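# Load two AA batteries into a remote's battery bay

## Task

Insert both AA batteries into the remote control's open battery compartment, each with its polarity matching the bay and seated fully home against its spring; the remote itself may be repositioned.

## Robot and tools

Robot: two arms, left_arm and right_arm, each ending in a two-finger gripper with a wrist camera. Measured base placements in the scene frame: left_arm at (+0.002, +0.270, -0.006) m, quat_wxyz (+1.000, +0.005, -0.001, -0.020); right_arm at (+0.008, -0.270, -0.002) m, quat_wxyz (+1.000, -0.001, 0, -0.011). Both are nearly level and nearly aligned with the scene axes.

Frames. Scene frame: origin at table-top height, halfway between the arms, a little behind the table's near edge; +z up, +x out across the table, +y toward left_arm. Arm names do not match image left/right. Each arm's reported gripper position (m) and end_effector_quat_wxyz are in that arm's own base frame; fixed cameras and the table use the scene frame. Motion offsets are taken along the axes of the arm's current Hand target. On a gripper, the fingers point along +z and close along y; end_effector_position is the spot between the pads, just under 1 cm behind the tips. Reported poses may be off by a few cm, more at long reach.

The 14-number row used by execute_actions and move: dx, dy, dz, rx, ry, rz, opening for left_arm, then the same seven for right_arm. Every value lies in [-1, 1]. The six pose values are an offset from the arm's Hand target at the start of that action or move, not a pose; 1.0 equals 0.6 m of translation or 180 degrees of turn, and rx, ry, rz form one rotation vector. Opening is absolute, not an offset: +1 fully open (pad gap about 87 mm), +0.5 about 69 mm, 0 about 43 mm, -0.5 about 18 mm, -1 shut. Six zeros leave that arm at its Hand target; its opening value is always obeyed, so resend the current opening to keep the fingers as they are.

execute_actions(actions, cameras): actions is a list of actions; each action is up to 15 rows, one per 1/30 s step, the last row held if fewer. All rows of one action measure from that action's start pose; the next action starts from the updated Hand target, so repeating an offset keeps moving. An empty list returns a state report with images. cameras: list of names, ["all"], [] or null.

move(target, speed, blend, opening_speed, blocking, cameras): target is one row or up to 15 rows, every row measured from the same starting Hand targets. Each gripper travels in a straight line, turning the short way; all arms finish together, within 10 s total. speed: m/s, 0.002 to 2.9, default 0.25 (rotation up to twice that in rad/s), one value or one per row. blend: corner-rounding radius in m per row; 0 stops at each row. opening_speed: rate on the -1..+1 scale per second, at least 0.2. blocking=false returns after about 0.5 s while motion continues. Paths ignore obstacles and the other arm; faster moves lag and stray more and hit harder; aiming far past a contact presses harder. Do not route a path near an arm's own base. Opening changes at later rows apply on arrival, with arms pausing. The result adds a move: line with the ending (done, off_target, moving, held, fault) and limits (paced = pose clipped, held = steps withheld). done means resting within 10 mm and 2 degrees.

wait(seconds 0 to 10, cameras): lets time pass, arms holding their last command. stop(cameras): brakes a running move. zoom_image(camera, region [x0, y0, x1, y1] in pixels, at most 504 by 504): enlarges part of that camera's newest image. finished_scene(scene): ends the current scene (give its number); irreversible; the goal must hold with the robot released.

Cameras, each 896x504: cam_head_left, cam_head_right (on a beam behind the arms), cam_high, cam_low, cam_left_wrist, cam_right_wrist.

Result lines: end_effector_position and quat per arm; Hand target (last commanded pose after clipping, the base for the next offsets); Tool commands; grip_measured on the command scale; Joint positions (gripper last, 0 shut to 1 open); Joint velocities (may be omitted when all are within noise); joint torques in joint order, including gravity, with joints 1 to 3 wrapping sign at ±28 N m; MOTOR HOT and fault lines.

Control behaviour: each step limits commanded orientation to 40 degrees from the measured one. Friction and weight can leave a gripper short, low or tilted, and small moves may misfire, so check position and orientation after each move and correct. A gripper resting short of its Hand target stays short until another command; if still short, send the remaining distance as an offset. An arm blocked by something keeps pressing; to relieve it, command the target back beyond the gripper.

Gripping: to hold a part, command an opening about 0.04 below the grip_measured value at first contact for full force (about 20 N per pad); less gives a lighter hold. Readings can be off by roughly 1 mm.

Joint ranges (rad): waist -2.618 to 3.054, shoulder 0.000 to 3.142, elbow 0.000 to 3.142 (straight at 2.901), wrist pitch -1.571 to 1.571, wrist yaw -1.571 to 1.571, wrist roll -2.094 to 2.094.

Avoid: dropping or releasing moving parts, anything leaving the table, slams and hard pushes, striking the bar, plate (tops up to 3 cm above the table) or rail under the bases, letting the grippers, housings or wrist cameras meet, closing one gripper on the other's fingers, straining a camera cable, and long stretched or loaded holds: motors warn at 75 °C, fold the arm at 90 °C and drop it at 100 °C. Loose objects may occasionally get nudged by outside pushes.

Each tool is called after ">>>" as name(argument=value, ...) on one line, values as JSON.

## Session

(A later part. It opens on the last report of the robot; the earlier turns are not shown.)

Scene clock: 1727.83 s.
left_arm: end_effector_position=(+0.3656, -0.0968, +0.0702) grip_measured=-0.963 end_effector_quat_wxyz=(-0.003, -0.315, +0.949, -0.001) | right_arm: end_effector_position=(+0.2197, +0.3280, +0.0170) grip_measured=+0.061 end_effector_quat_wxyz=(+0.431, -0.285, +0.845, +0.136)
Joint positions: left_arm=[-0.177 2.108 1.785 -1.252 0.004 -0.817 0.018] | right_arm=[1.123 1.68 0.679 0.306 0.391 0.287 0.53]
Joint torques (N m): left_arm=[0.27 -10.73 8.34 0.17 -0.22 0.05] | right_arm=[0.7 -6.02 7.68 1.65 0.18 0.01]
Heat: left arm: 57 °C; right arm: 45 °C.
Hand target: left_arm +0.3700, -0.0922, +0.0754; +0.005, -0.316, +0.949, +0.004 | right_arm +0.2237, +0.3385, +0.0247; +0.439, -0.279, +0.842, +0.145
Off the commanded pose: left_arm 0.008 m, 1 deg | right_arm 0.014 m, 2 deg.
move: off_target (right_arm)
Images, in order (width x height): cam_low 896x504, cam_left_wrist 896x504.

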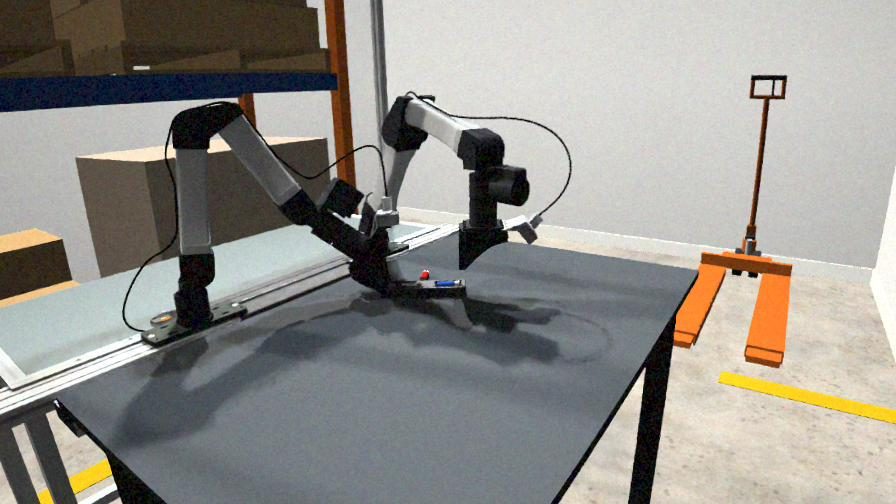

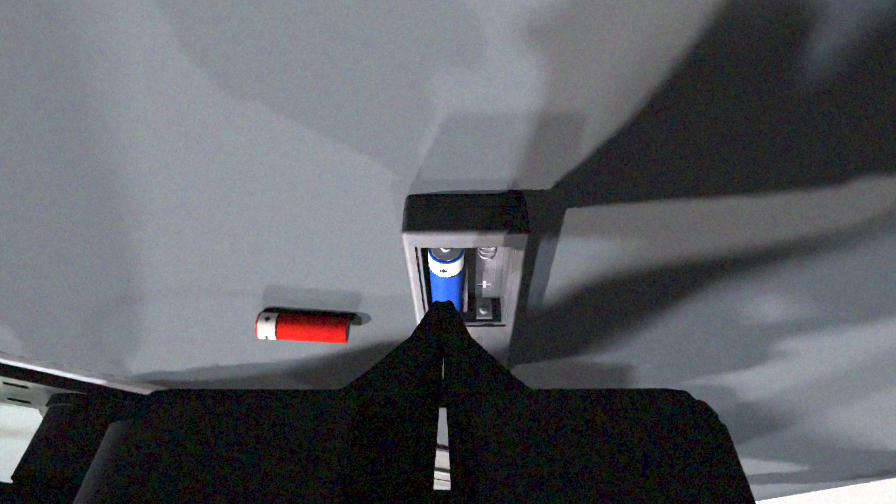

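>>> execute_actions(actions=[])

>>> zoom_image(camera="cam_right_wrist", region=[340, 0, 560, 100])

>>> zoom_image(camera="cam_high", region=[460, 180, 540, 250])

Scene clock: 1785.47 s.
left_arm: end_effector_position=(+0.3656, -0.0968, +0.0702) grip_measured=-0.963 end_effector_quat_wxyz=(-0.003, -0.315, +0.949, -0.001) | right_arm: end_effector_position=(+0.2197, +0.3280, +0.0170) grip_measured=+0.061 end_effector_quat_wxyz=(+0.431, -0.285, +0.845, +0.136)
Joint positions: left_arm=[-0.177 2.108 1.785 -1.252 0.004 -0.817 0.018] | right_arm=[1.123 1.68 0.679 0.306 0.391 0.287 0.53]
Joint velocities: within noise
Joint torques (N m): left_arm=[0.28 -10.73 8.32 0.19 -0.22 0.05] | right_arm=[0.69 -6.02 7.43 1.64 0.14 0.02]
Heat: left arm: 63 °C; right arm: 45 °C.
Hand target: left_arm +0.3700, -0.0922, +0.0754; +0.005, -0.316, +0.949, +0.004 | right_arm +0.2237, +0.3385, +0.0247; +0.439, -0.279, +0.842, +0.145
Tool commands: left_gripper/opening=-1.0 right_gripper/opening=+0.01
Off the commanded pose: left_arm 0.008 m, 1 deg | right_arm 0.014 m, 2 deg.

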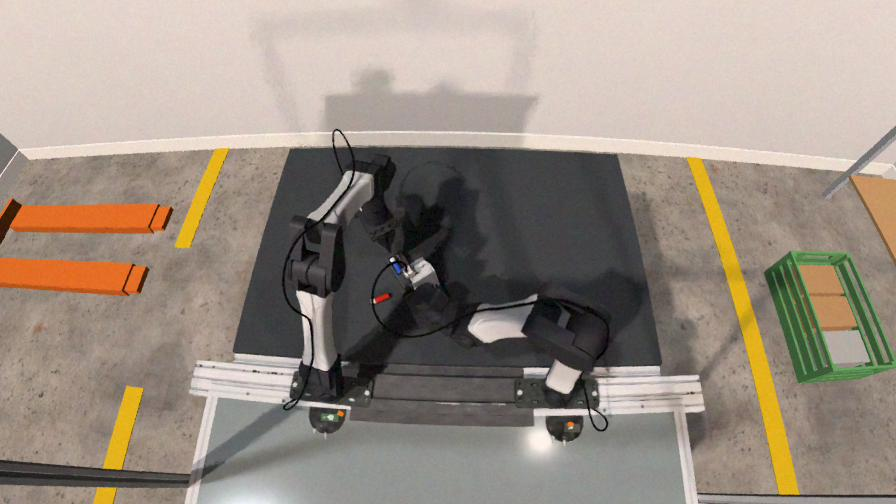

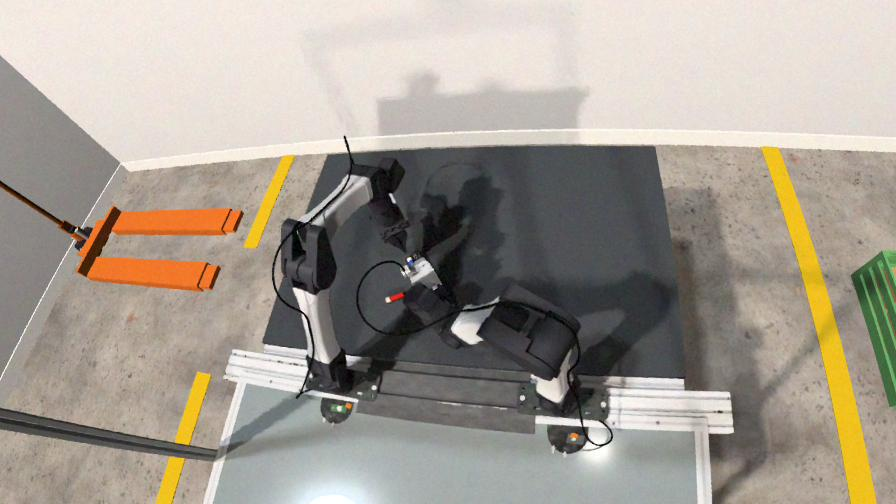

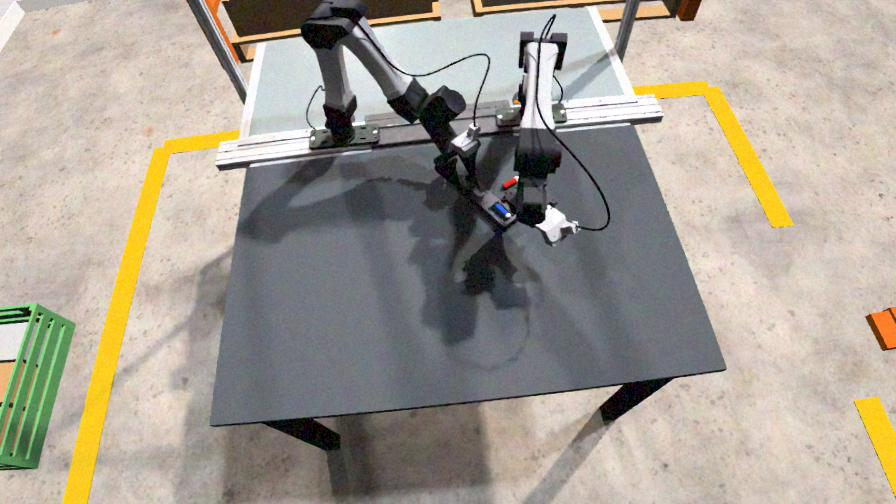

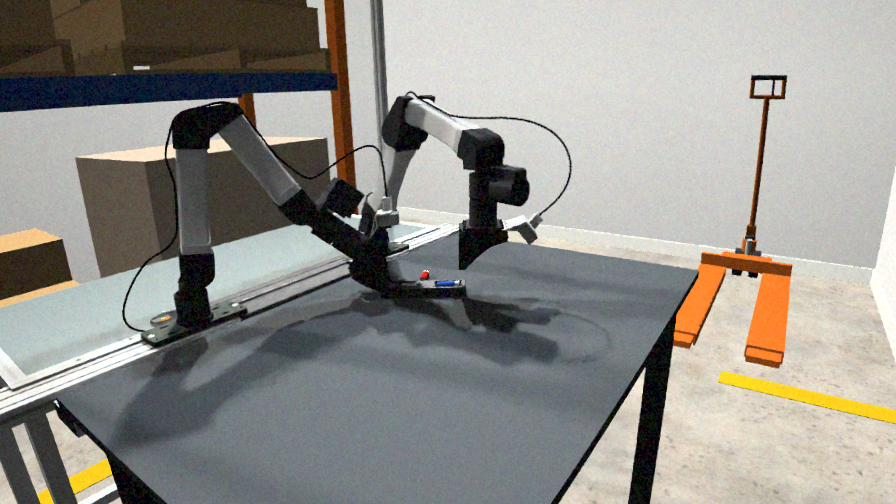

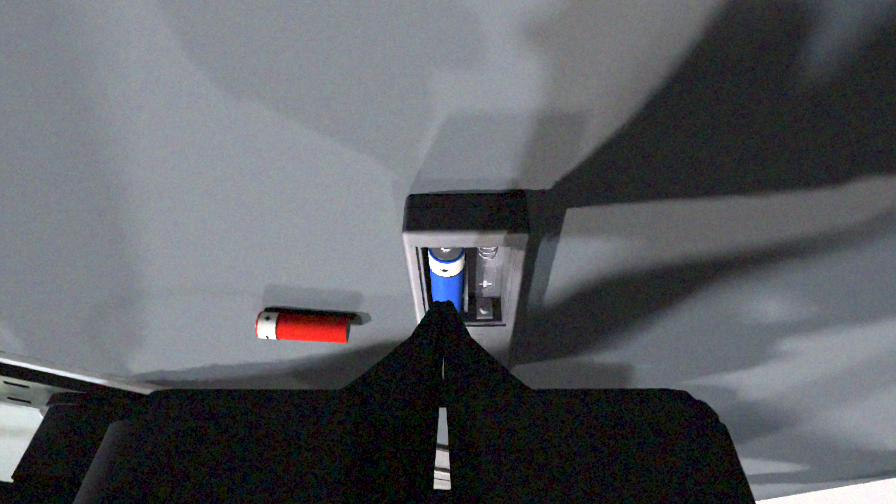

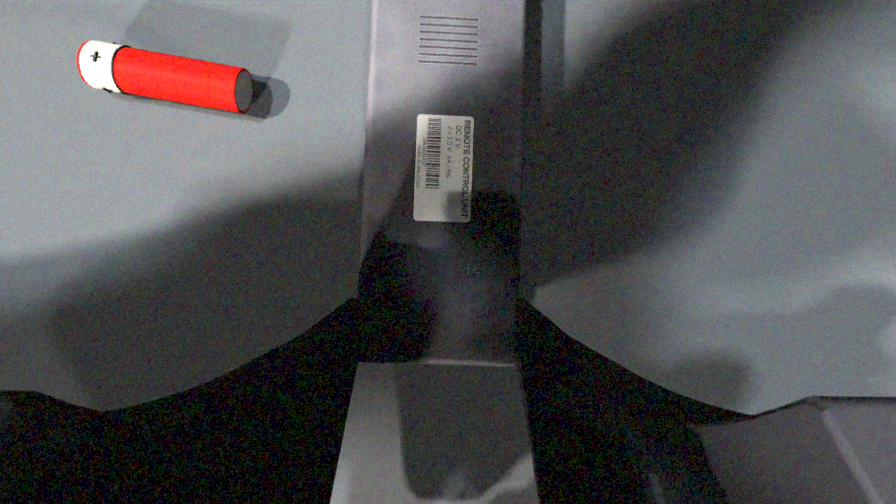

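Scaled by 2.291 from the camera's 896x504 image, which has a finer 1280x720 frame.

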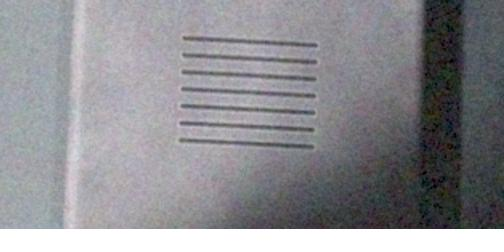

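Scaled by 6.300 from the camera's 896x504 image, which has a finer 1280x720 frame.

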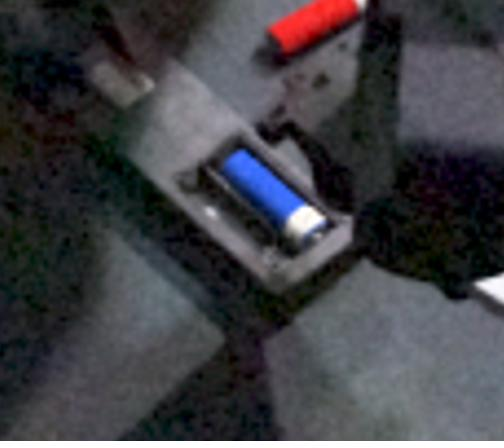

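>>> move(target=[[0.02,-0.008,0.0,0,0,0,-1,0,0,0,0,0,0,0.01],[0.02,-0.008,0.03,0,0,0,-1,0,0,0,0,0,0,0.01]], speed=0.06, cameras=["cam_left_wrist","cam_low"])

>>> zoom_image(camera="cam_low", region=[430, 265, 480, 305])

>>> zoom_image(camera="cam_left_wrist", region=[340, 180, 580, 380])

Scene clock: 1855.10 s.
left_arm: end_effector_position=(+0.3605, -0.1043, +0.0580) grip_measured=-0.963 end_effector_quat_wxyz=(-0.007, -0.313, +0.950, +0.002) | right_arm: end_effector_position=(+0.2197, +0.3280, +0.0170) grip_measured=+0.061 end_effector_quat_wxyz=(+0.431, -0.285, +0.845, +0.136)
Joint positions: left_arm=[-0.198 2.108 1.736 -1.211 0.004 -0.835 0.018] | right_arm=[1.123 1.68 0.679 0.306 0.391 0.287 0.53]
Joint torques (N m): left_arm=[-0.43 -11.56 4.82 0.46 -0.22 -0.07] | right_arm=[0.68 -6.17 7.69 1.68 0.14 0.01]
Heat: left arm: 65 °C; right arm: 45 °C.
Hand target: left_arm +0.3633, -0.1031, +0.0573; +0.005, -0.316, +0.949, +0.004 | right_arm +0.2237, +0.3385, +0.0247; +0.439, -0.279, +0.842, +0.145
Off the commanded pose: left_arm 0.003 m, 1 deg | right_arm 0.014 m, 2 deg.
move: off_target (right_arm)
Images, in order (width x height): cam_low 896x504, cam_left_wrist 896x504.

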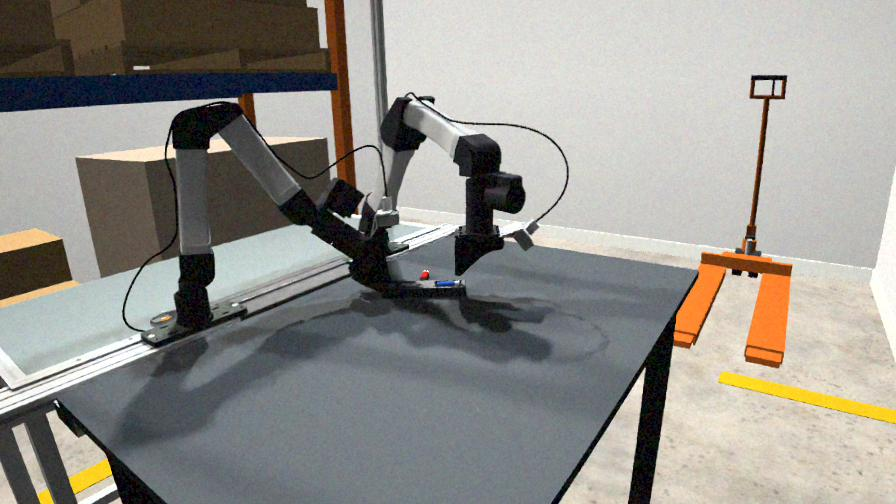

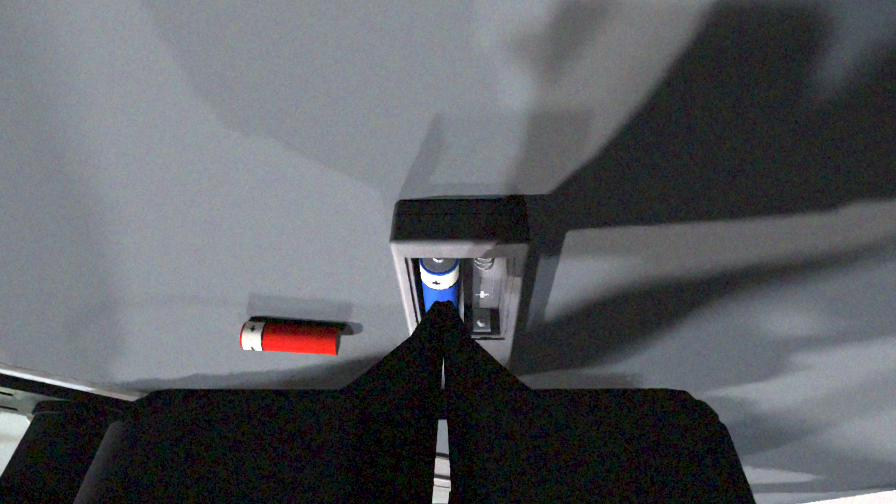

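Scaled by 10.080 from the camera's 896x504 image, which has a finer 1280x720 frame.

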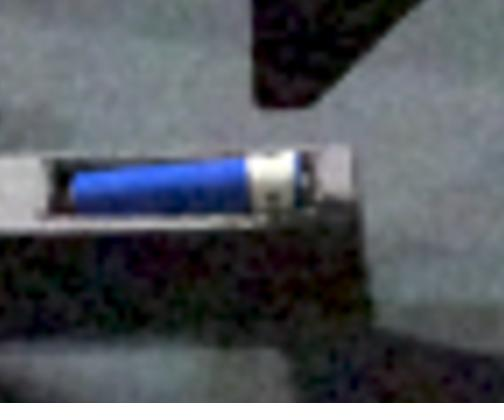

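Scaled by 2.100 from the camera's 896x504 image, which has a finer 1280x720 frame.

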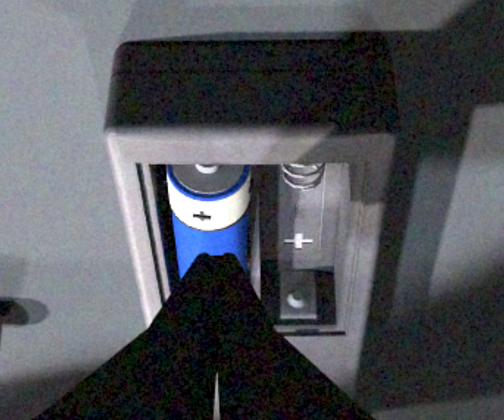

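>>> move(target=[[0.004,0,0.066,0,0,0,-1,0,0,0,0,0,0,0.01]], speed=0.06, cameras=["cam_left_wrist","cam_low"])

>>> zoom_image(camera="cam_low", region=[430, 265, 480, 305])

>>> zoom_image(camera="cam_left_wrist", region=[380, 250, 500, 350])

Scene clock: 1869.50 s.
left_arm: end_effector_position=(+0.3561, -0.1057, +0.0427) grip_measured=-0.963 end_effector_quat_wxyz=(-0.003, -0.314, +0.949, -0.008) | right_arm: end_effector_position=(+0.2197, +0.3280, +0.0170) grip_measured=+0.061 end_effector_quat_wxyz=(+0.431, -0.285, +0.845, +0.136)
Joint positions: left_arm=[-0.198 2.087 1.643 -1.124 0.016 -0.837 0.018] | right_arm=[1.123 1.68 0.679 0.306 0.391 0.287 0.53]
Joint torques (N m): left_arm=[-0.72 -7.51 2.15 1.04 -0.33 -0.08] | right_arm=[0.79 -6.22 7.51 1.59 0.17 0.04]
Heat: left arm: 66 °C; right arm: 45 °C.
Hand target: left_arm +0.3616, -0.1041, +0.0177; +0.005, -0.316, +0.949, +0.004 | right_arm +0.2237, +0.3385, +0.0247; +0.439, -0.279, +0.842, +0.145
Off the commanded pose: left_arm 0.026 m, 2 deg | right_arm 0.014 m, 2 deg.
move: off_target (left_arm, right_arm)
Images, in order (width x height): cam_low 896x504, cam_left_wrist 896x504.

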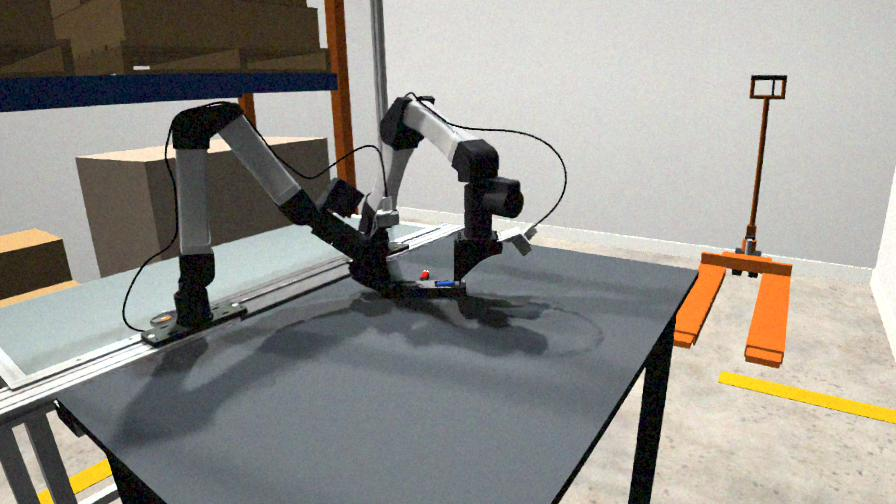

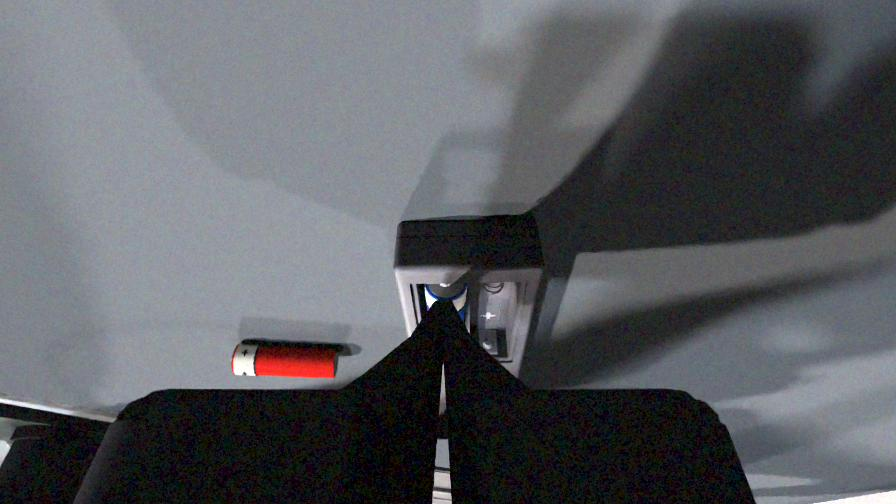

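Scaled by 10.080 from the camera's 896x504 image, which has a finer 1280x720 frame.

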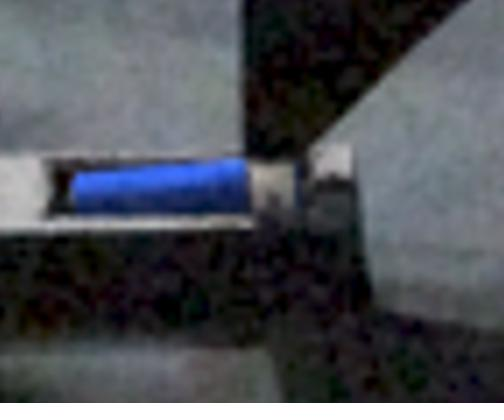

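Scaled by 4.200 from the camera's 896x504 image, which has a finer 1280x720 frame.

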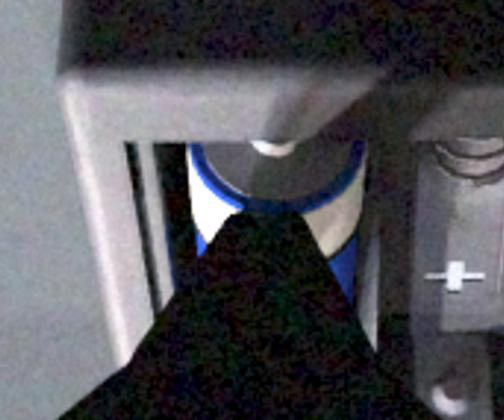

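>>> move(target=[[-0.006,0,-0.03,0,0,0,-1,0,0,0,0,0,0,0.01]], speed=0.03, cameras=["cam_left_wrist","cam_low"])

>>> zoom_image(camera="cam_low", region=[430, 265, 480, 305])

>>> zoom_image(camera="cam_left_wrist", region=[380, 250, 500, 350])

Scene clock: 1896.90 s.
left_arm: end_effector_position=(+0.3566, -0.1057, +0.0446) grip_measured=-0.963 end_effector_quat_wxyz=(-0.003, -0.314, +0.949, -0.008) | right_arm: end_effector_position=(+0.2197, +0.3280, +0.0170) grip_measured=+0.061 end_effector_quat_wxyz=(+0.431, -0.285, +0.845, +0.136)
Joint positions: left_arm=[-0.198 2.087 1.65 -1.131 0.016 -0.837 0.018] | right_arm=[1.123 1.68 0.679 0.306 0.391 0.287 0.53]
Joint torques (N m): left_arm=[-0.18 -8.01 7.12 0.51 -0.33 -0.02] | right_arm=[0.64 -6.13 7.46 1.63 0.2 0.07]
Heat: left arm: 58 °C; right arm: 45 °C.
Hand target: left_arm +0.3645, -0.1021, +0.0357; +0.005, -0.316, +0.949, +0.004 | right_arm +0.2237, +0.3385, +0.0247; +0.439, -0.279, +0.842, +0.145
Off the commanded pose: left_arm 0.012 m, 2 deg | right_arm 0.014 m, 2 deg.
move: off_target (left_arm, right_arm)
Images, in order (width x height): cam_low 896x504, cam_left_wrist 896x504.

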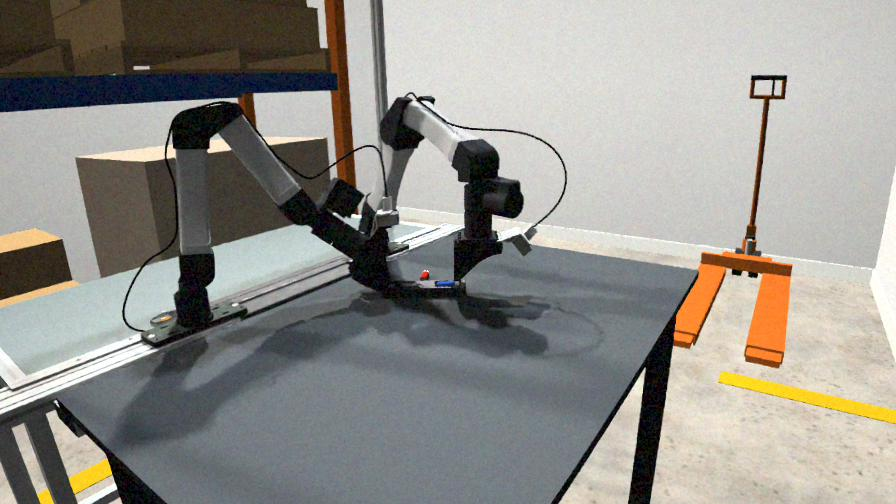

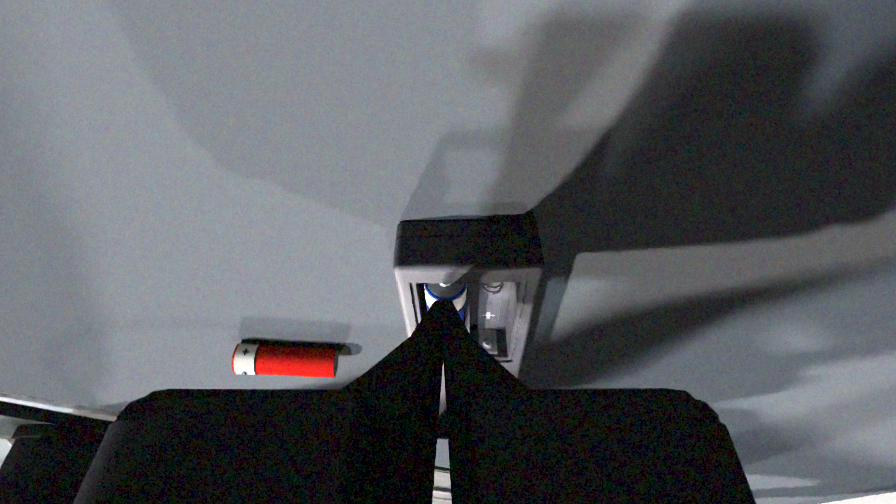

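Scaled by 10.080 from the camera's 896x504 image, which has a finer 1280x720 frame.

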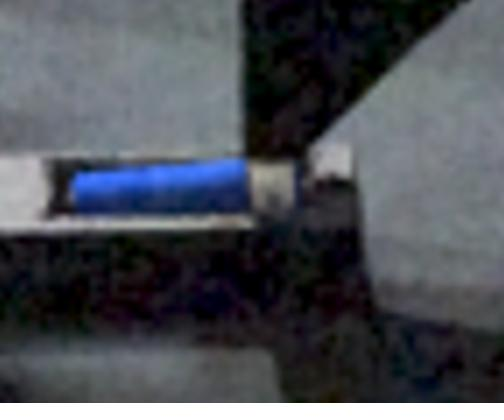

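Scaled by 4.200 from the camera's 896x504 image, which has a finer 1280x720 frame.

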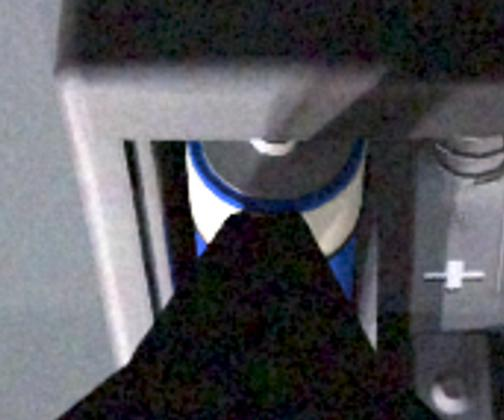

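>>> move(target=[[-0.00,0,-0.06,0,0,0,-1,0,0,0,0,0,0,0.01]], speed=0.03, cameras=["cam_left_wrist","cam_low"])

>>> zoom_image(camera="cam_low", region=[430, 265, 480, 305])

>>> zoom_image(camera="cam_left_wrist", region=[380, 220, 500, 320])

Scene clock: 1920.23 s.
left_arm: end_effector_position=(+0.3599, -0.1043, +0.0657) grip_measured=-0.963 end_effector_quat_wxyz=(-0.004, -0.314, +0.949, +0.000) | right_arm: end_effector_position=(+0.2197, +0.3280, +0.0170) grip_measured=+0.061 end_effector_quat_wxyz=(+0.431, -0.285, +0.845, +0.136)
Joint positions: left_arm=[-0.198 2.095 1.747 -1.23 0.004 -0.837 0.018] | right_arm=[1.123 1.68 0.679 0.306 0.391 0.287 0.53]
Joint torques (N m): left_arm=[-0.29 -10.73 8.36 0.16 -0.23 -0.03] | right_arm=[0.72 -6.22 7.46 1.6 0.17 0.04]
Heat: left arm: 57 °C; right arm: 45 °C.
Hand target: left_arm +0.3642, -0.1025, +0.0716; +0.005, -0.316, +0.949, +0.004 | right_arm +0.2237, +0.3385, +0.0247; +0.439, -0.279, +0.842, +0.145
Off the commanded pose: left_arm 0.008 m, 1 deg | right_arm 0.014 m, 2 deg.
move: off_target (right_arm)
Images, in order (width x height): cam_low 896x504, cam_left_wrist 896x504.

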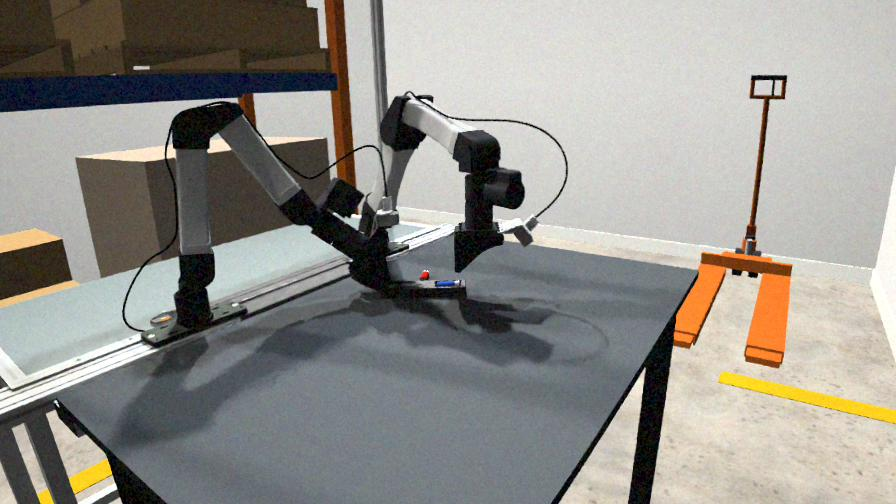

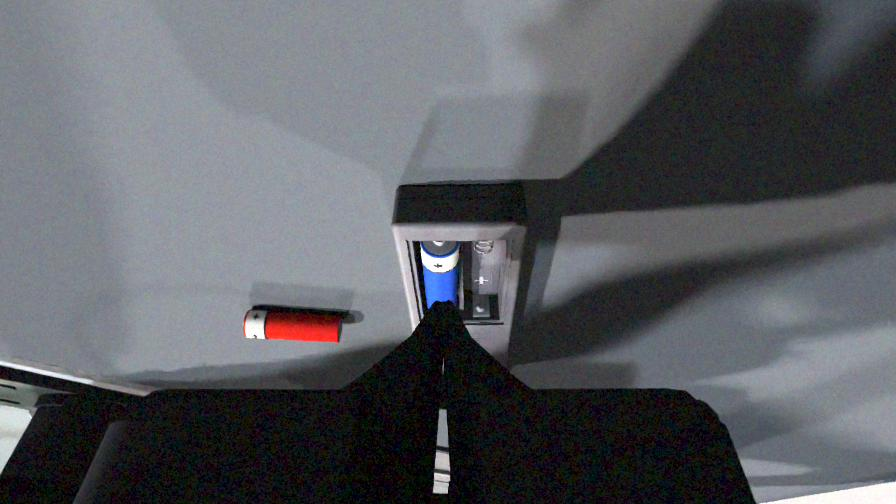

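Scaled by 10.080 from the camera's 896x504 image, which has a finer 1280x720 frame.

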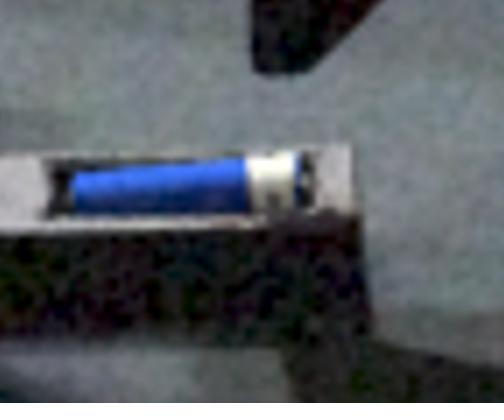

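Scaled by 4.200 from the camera's 896x504 image, which has a finer 1280x720 frame.

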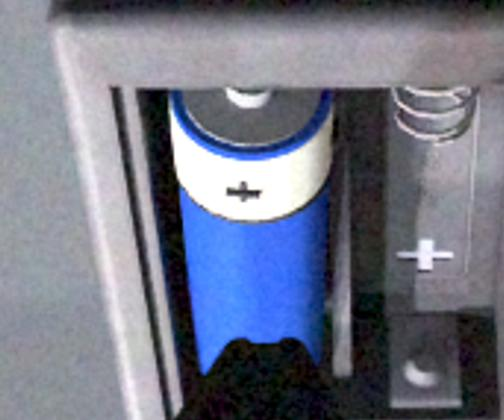

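>>> move(target=[[0.052,0.003,0,0,0,0,-1,0,0,0,0,0,0,0.01],[0.052,0.003,0.085,0,0,0,-1,0,0,0,0,0,0,0.01]], speed=0.07, cameras=["cam_left_wrist","cam_low"])

>>> zoom_image(camera="cam_low", region=[430, 265, 480, 305])

>>> zoom_image(camera="cam_left_wrist", region=[360, 180, 540, 330])

Scene clock: 1940.70 s.
left_arm: end_effector_position=(+0.3286, -0.1213, +0.0402) grip_measured=-0.963 end_effector_quat_wxyz=(-0.013, -0.312, +0.950, +0.001) | right_arm: end_effector_position=(+0.2197, +0.3280, +0.0170) grip_measured=+0.061 end_effector_quat_wxyz=(+0.431, -0.285, +0.845, +0.136)
Joint positions: left_arm=[-0.255 2.026 1.537 -1.105 0.013 -0.89 0.018] | right_arm=[1.123 1.68 0.679 0.306 0.391 0.287 0.53]
Joint torques (N m): left_arm=[-0.18 -7.87 2.51 1.08 -0.31 -0.06] | right_arm=[0.73 -6.23 7.56 1.66 0.15 0.09]
Heat: left arm: 59 °C; right arm: 45 °C.
Hand target: left_arm +0.3385, -0.1192, +0.0203; +0.005, -0.316, +0.949, +0.004 | right_arm +0.2237, +0.3385, +0.0247; +0.439, -0.279, +0.842, +0.145
Off the commanded pose: left_arm 0.022 m, 2 deg | right_arm 0.014 m, 2 deg.
move: off_target (left_arm, right_arm)
Images, in order (width x height): cam_low 896x504, cam_left_wrist 896x504.

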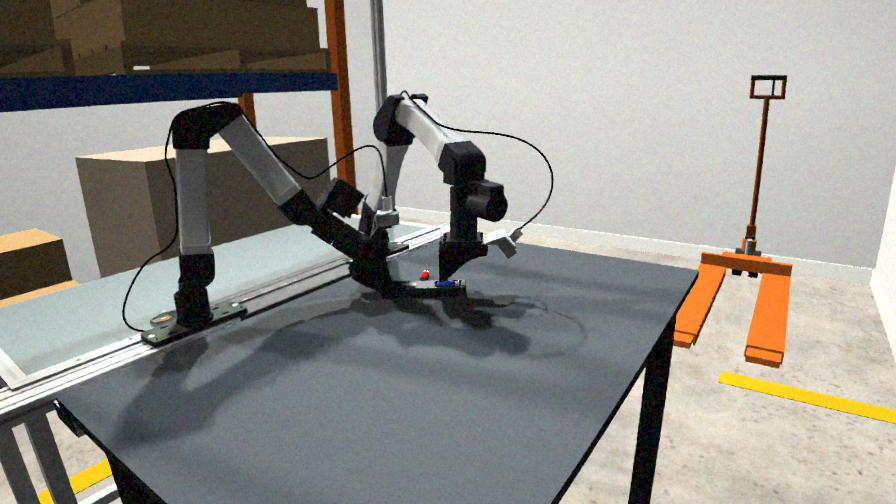

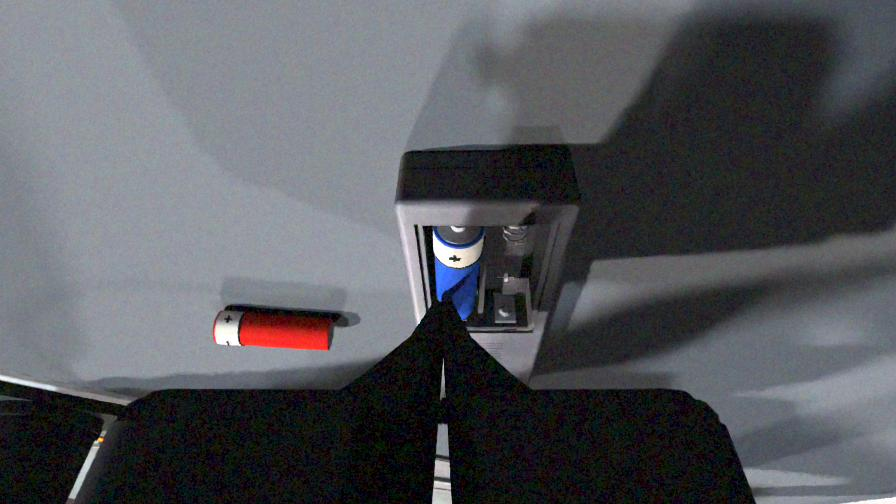

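Scaled by 10.080 from the camera's 896x504 image, which has a finer 1280x720 frame.

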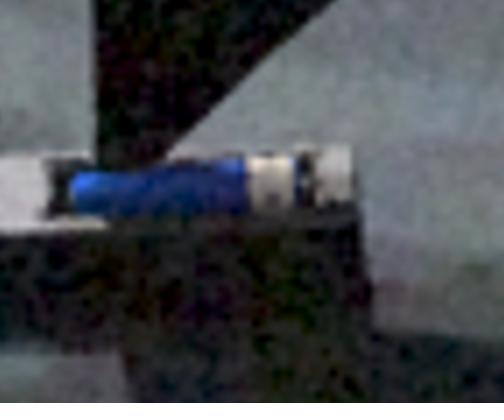

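Scaled by 2.800 from the camera's 896x504 image, which has a finer 1280x720 frame.

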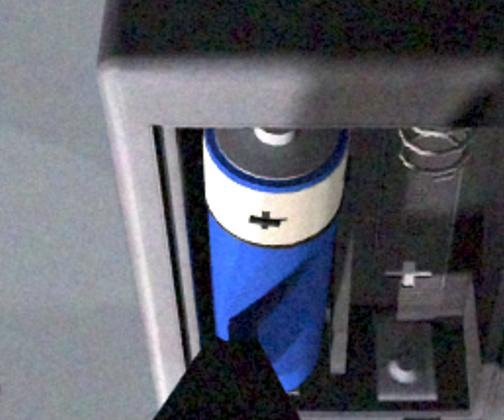

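>>> move(target=[[0,0,-0.08,0,0,0,-1,0,0,0,0,0,0,0.01],[-0.052,-0.004,-0.08,0,0,-0.006,-0.44,0,0,0,0,0,0,0.01],[-0.052,-0.004,0.02,0,0,-0.006,-0.44,0,0,0,0,0,0,0.01]], speed=0.08, cameras=["cam_left_wrist","cam_low"])

>>> zoom_image(camera="cam_low", region=[430, 265, 480, 305])

>>> zoom_image(camera="cam_left_wrist", region=[360, 220, 540, 370])

Scene clock: 1961.53 s.
left_arm: end_effector_position=(+0.3571, -0.1074, +0.0389) grip_measured=-0.440 end_effector_quat_wxyz=(-0.003, -0.325, +0.946, -0.006) | right_arm: end_effector_position=(+0.2198, +0.3284, +0.0174) grip_measured=+0.061 end_effector_quat_wxyz=(+0.431, -0.285, +0.845, +0.136)
Joint positions: left_arm=[-0.201 2.094 1.637 -1.113 0.013 -0.864 0.28] | right_arm=[1.123 1.68 0.68 0.306 0.391 0.287 0.53]
Joint torques (N m): left_arm=[0.17 -6.67 1.8 1.18 -0.27 0.06] | right_arm=[0.79 -5.98 7.42 1.66 0.14 0.04]
Heat: left arm: 57 °C; right arm: 45 °C.
Hand target: left_arm +0.3650, -0.1023, +0.0087; +0.005, -0.325, +0.946, +0.004 | right_arm +0.2237, +0.3386, +0.0248; +0.439, -0.279, +0.842, +0.145
Off the commanded pose: left_arm 0.032 m, 1 deg | right_arm 0.013 m, 2 deg.
move: off_target (left_arm, right_arm)
Images, in order (width x height): cam_low 896x504, cam_left_wrist 896x504.

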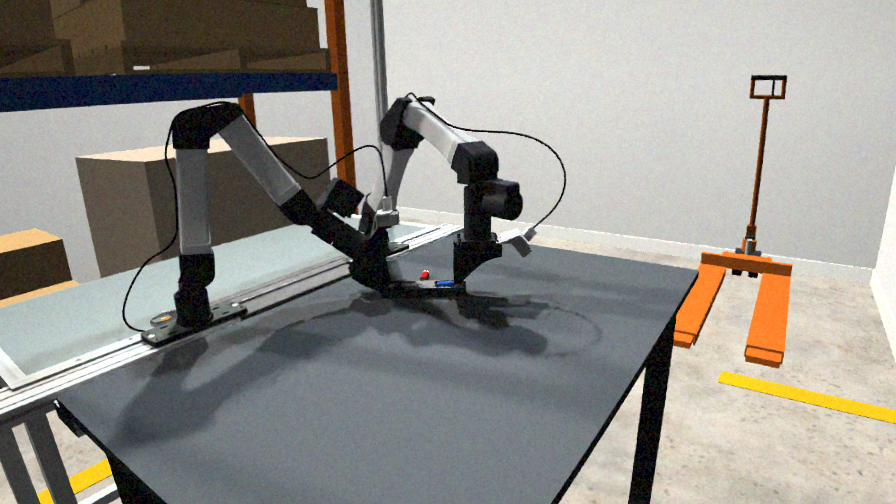

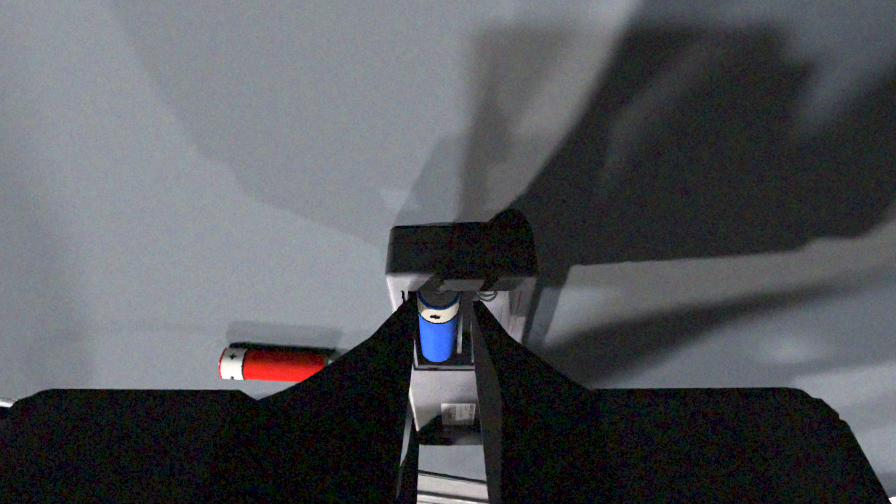

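Scaled by 10.080 from the camera's 896x504 image, which has a finer 1280x720 frame.

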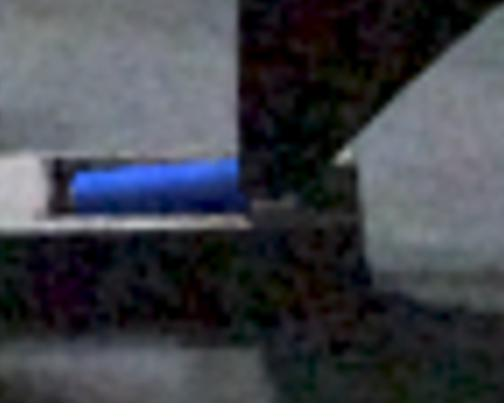

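Scaled by 2.800 from the camera's 896x504 image, which has a finer 1280x720 frame.

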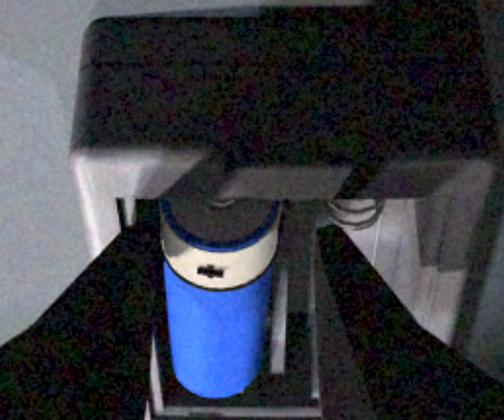

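>>> move(target=[[0,0,-0.04,0,0,0,-0.44,0,0,0,0,0,0,0.01],[0,0,-0.04,0,0,0,-0.53,0,0,0,0,0,0,0.01],[0,0,-0.01,0,0,0,-0.53,0,0,0,0,0,0,0.01],[0,0,-0.01,0,0,0,-0.7,0,0,0,0,0,0,0.01]], speed=0.06, cameras=["cam_left_wrist","cam_low"])

>>> zoom_image(camera="cam_low", region=[430, 265, 480, 305])

>>> zoom_image(camera="cam_left_wrist", region=[360, 220, 540, 370])

Scene clock: 1980.50 s.
left_arm: end_effector_position=(+0.3570, -0.1071, +0.0395) grip_measured=-0.640 end_effector_quat_wxyz=(-0.003, -0.324, +0.946, -0.005) | right_arm: end_effector_position=(+0.2199, +0.3282, +0.0173) grip_measured=+0.061 end_effector_quat_wxyz=(+0.431, -0.285, +0.845, +0.135)
Joint positions: left_arm=[-0.201 2.093 1.639 -1.115 0.011 -0.861 0.18] | right_arm=[1.123 1.68 0.68 0.306 0.392 0.287 0.53]
Joint torques (N m): left_arm=[0.21 -7.08 2.97 1.02 -0.3 0.03] | right_arm=[0.79 -5.91 7.6 1.66 0.18 0]
Heat: left arm: 55 °C; right arm: 45 °C.
Hand target: left_arm +0.3649, -0.1024, +0.0146; +0.005, -0.325, +0.946, +0.004 | right_arm +0.2237, +0.3386, +0.0248; +0.439, -0.279, +0.842, +0.145
Off the commanded pose: left_arm 0.027 m, 1 deg | right_arm 0.013 m, 2 deg.
move: off_target (left_arm, right_arm); target 2's new opening was sent with left_arm's hand 0.012 m and 1 deg from that target; target 4's new opening was sent with left_arm's hand 0.027 m and 1 deg from that target
Images, in order (width x height): cam_low 896x504, cam_left_wrist 896x504.

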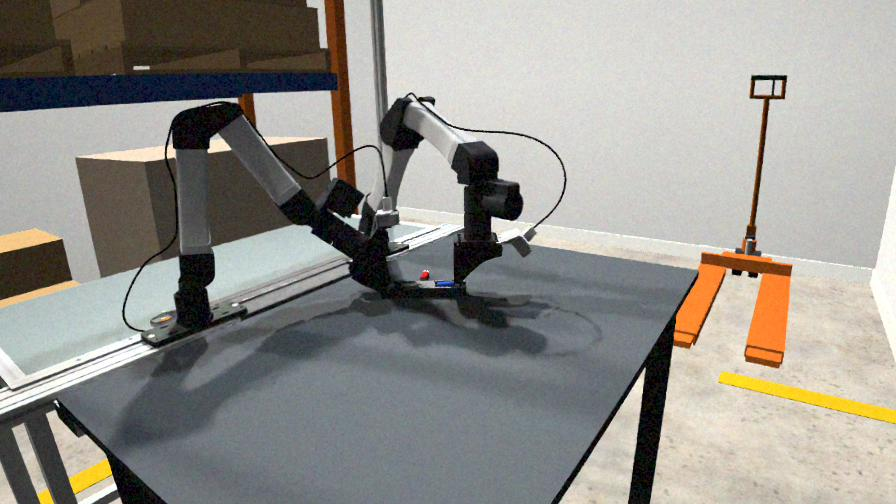

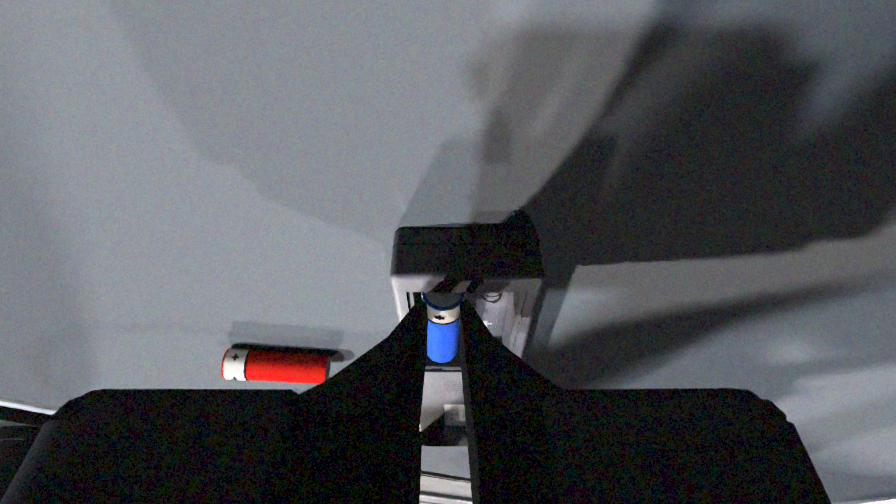

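Scaled by 10.080 from the camera's 896x504 image, which has a finer 1280x720 frame.

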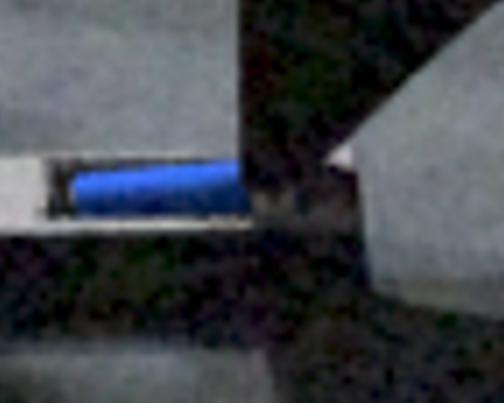

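Scaled by 2.800 from the camera's 896x504 image, which has a finer 1280x720 frame.

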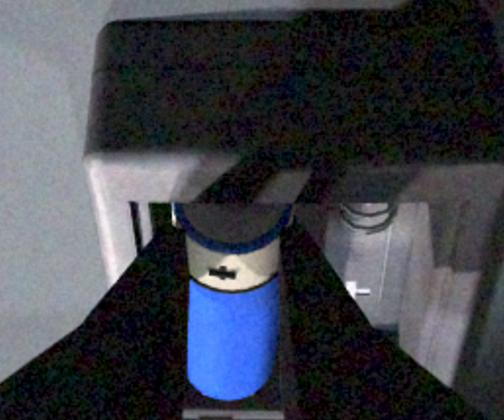

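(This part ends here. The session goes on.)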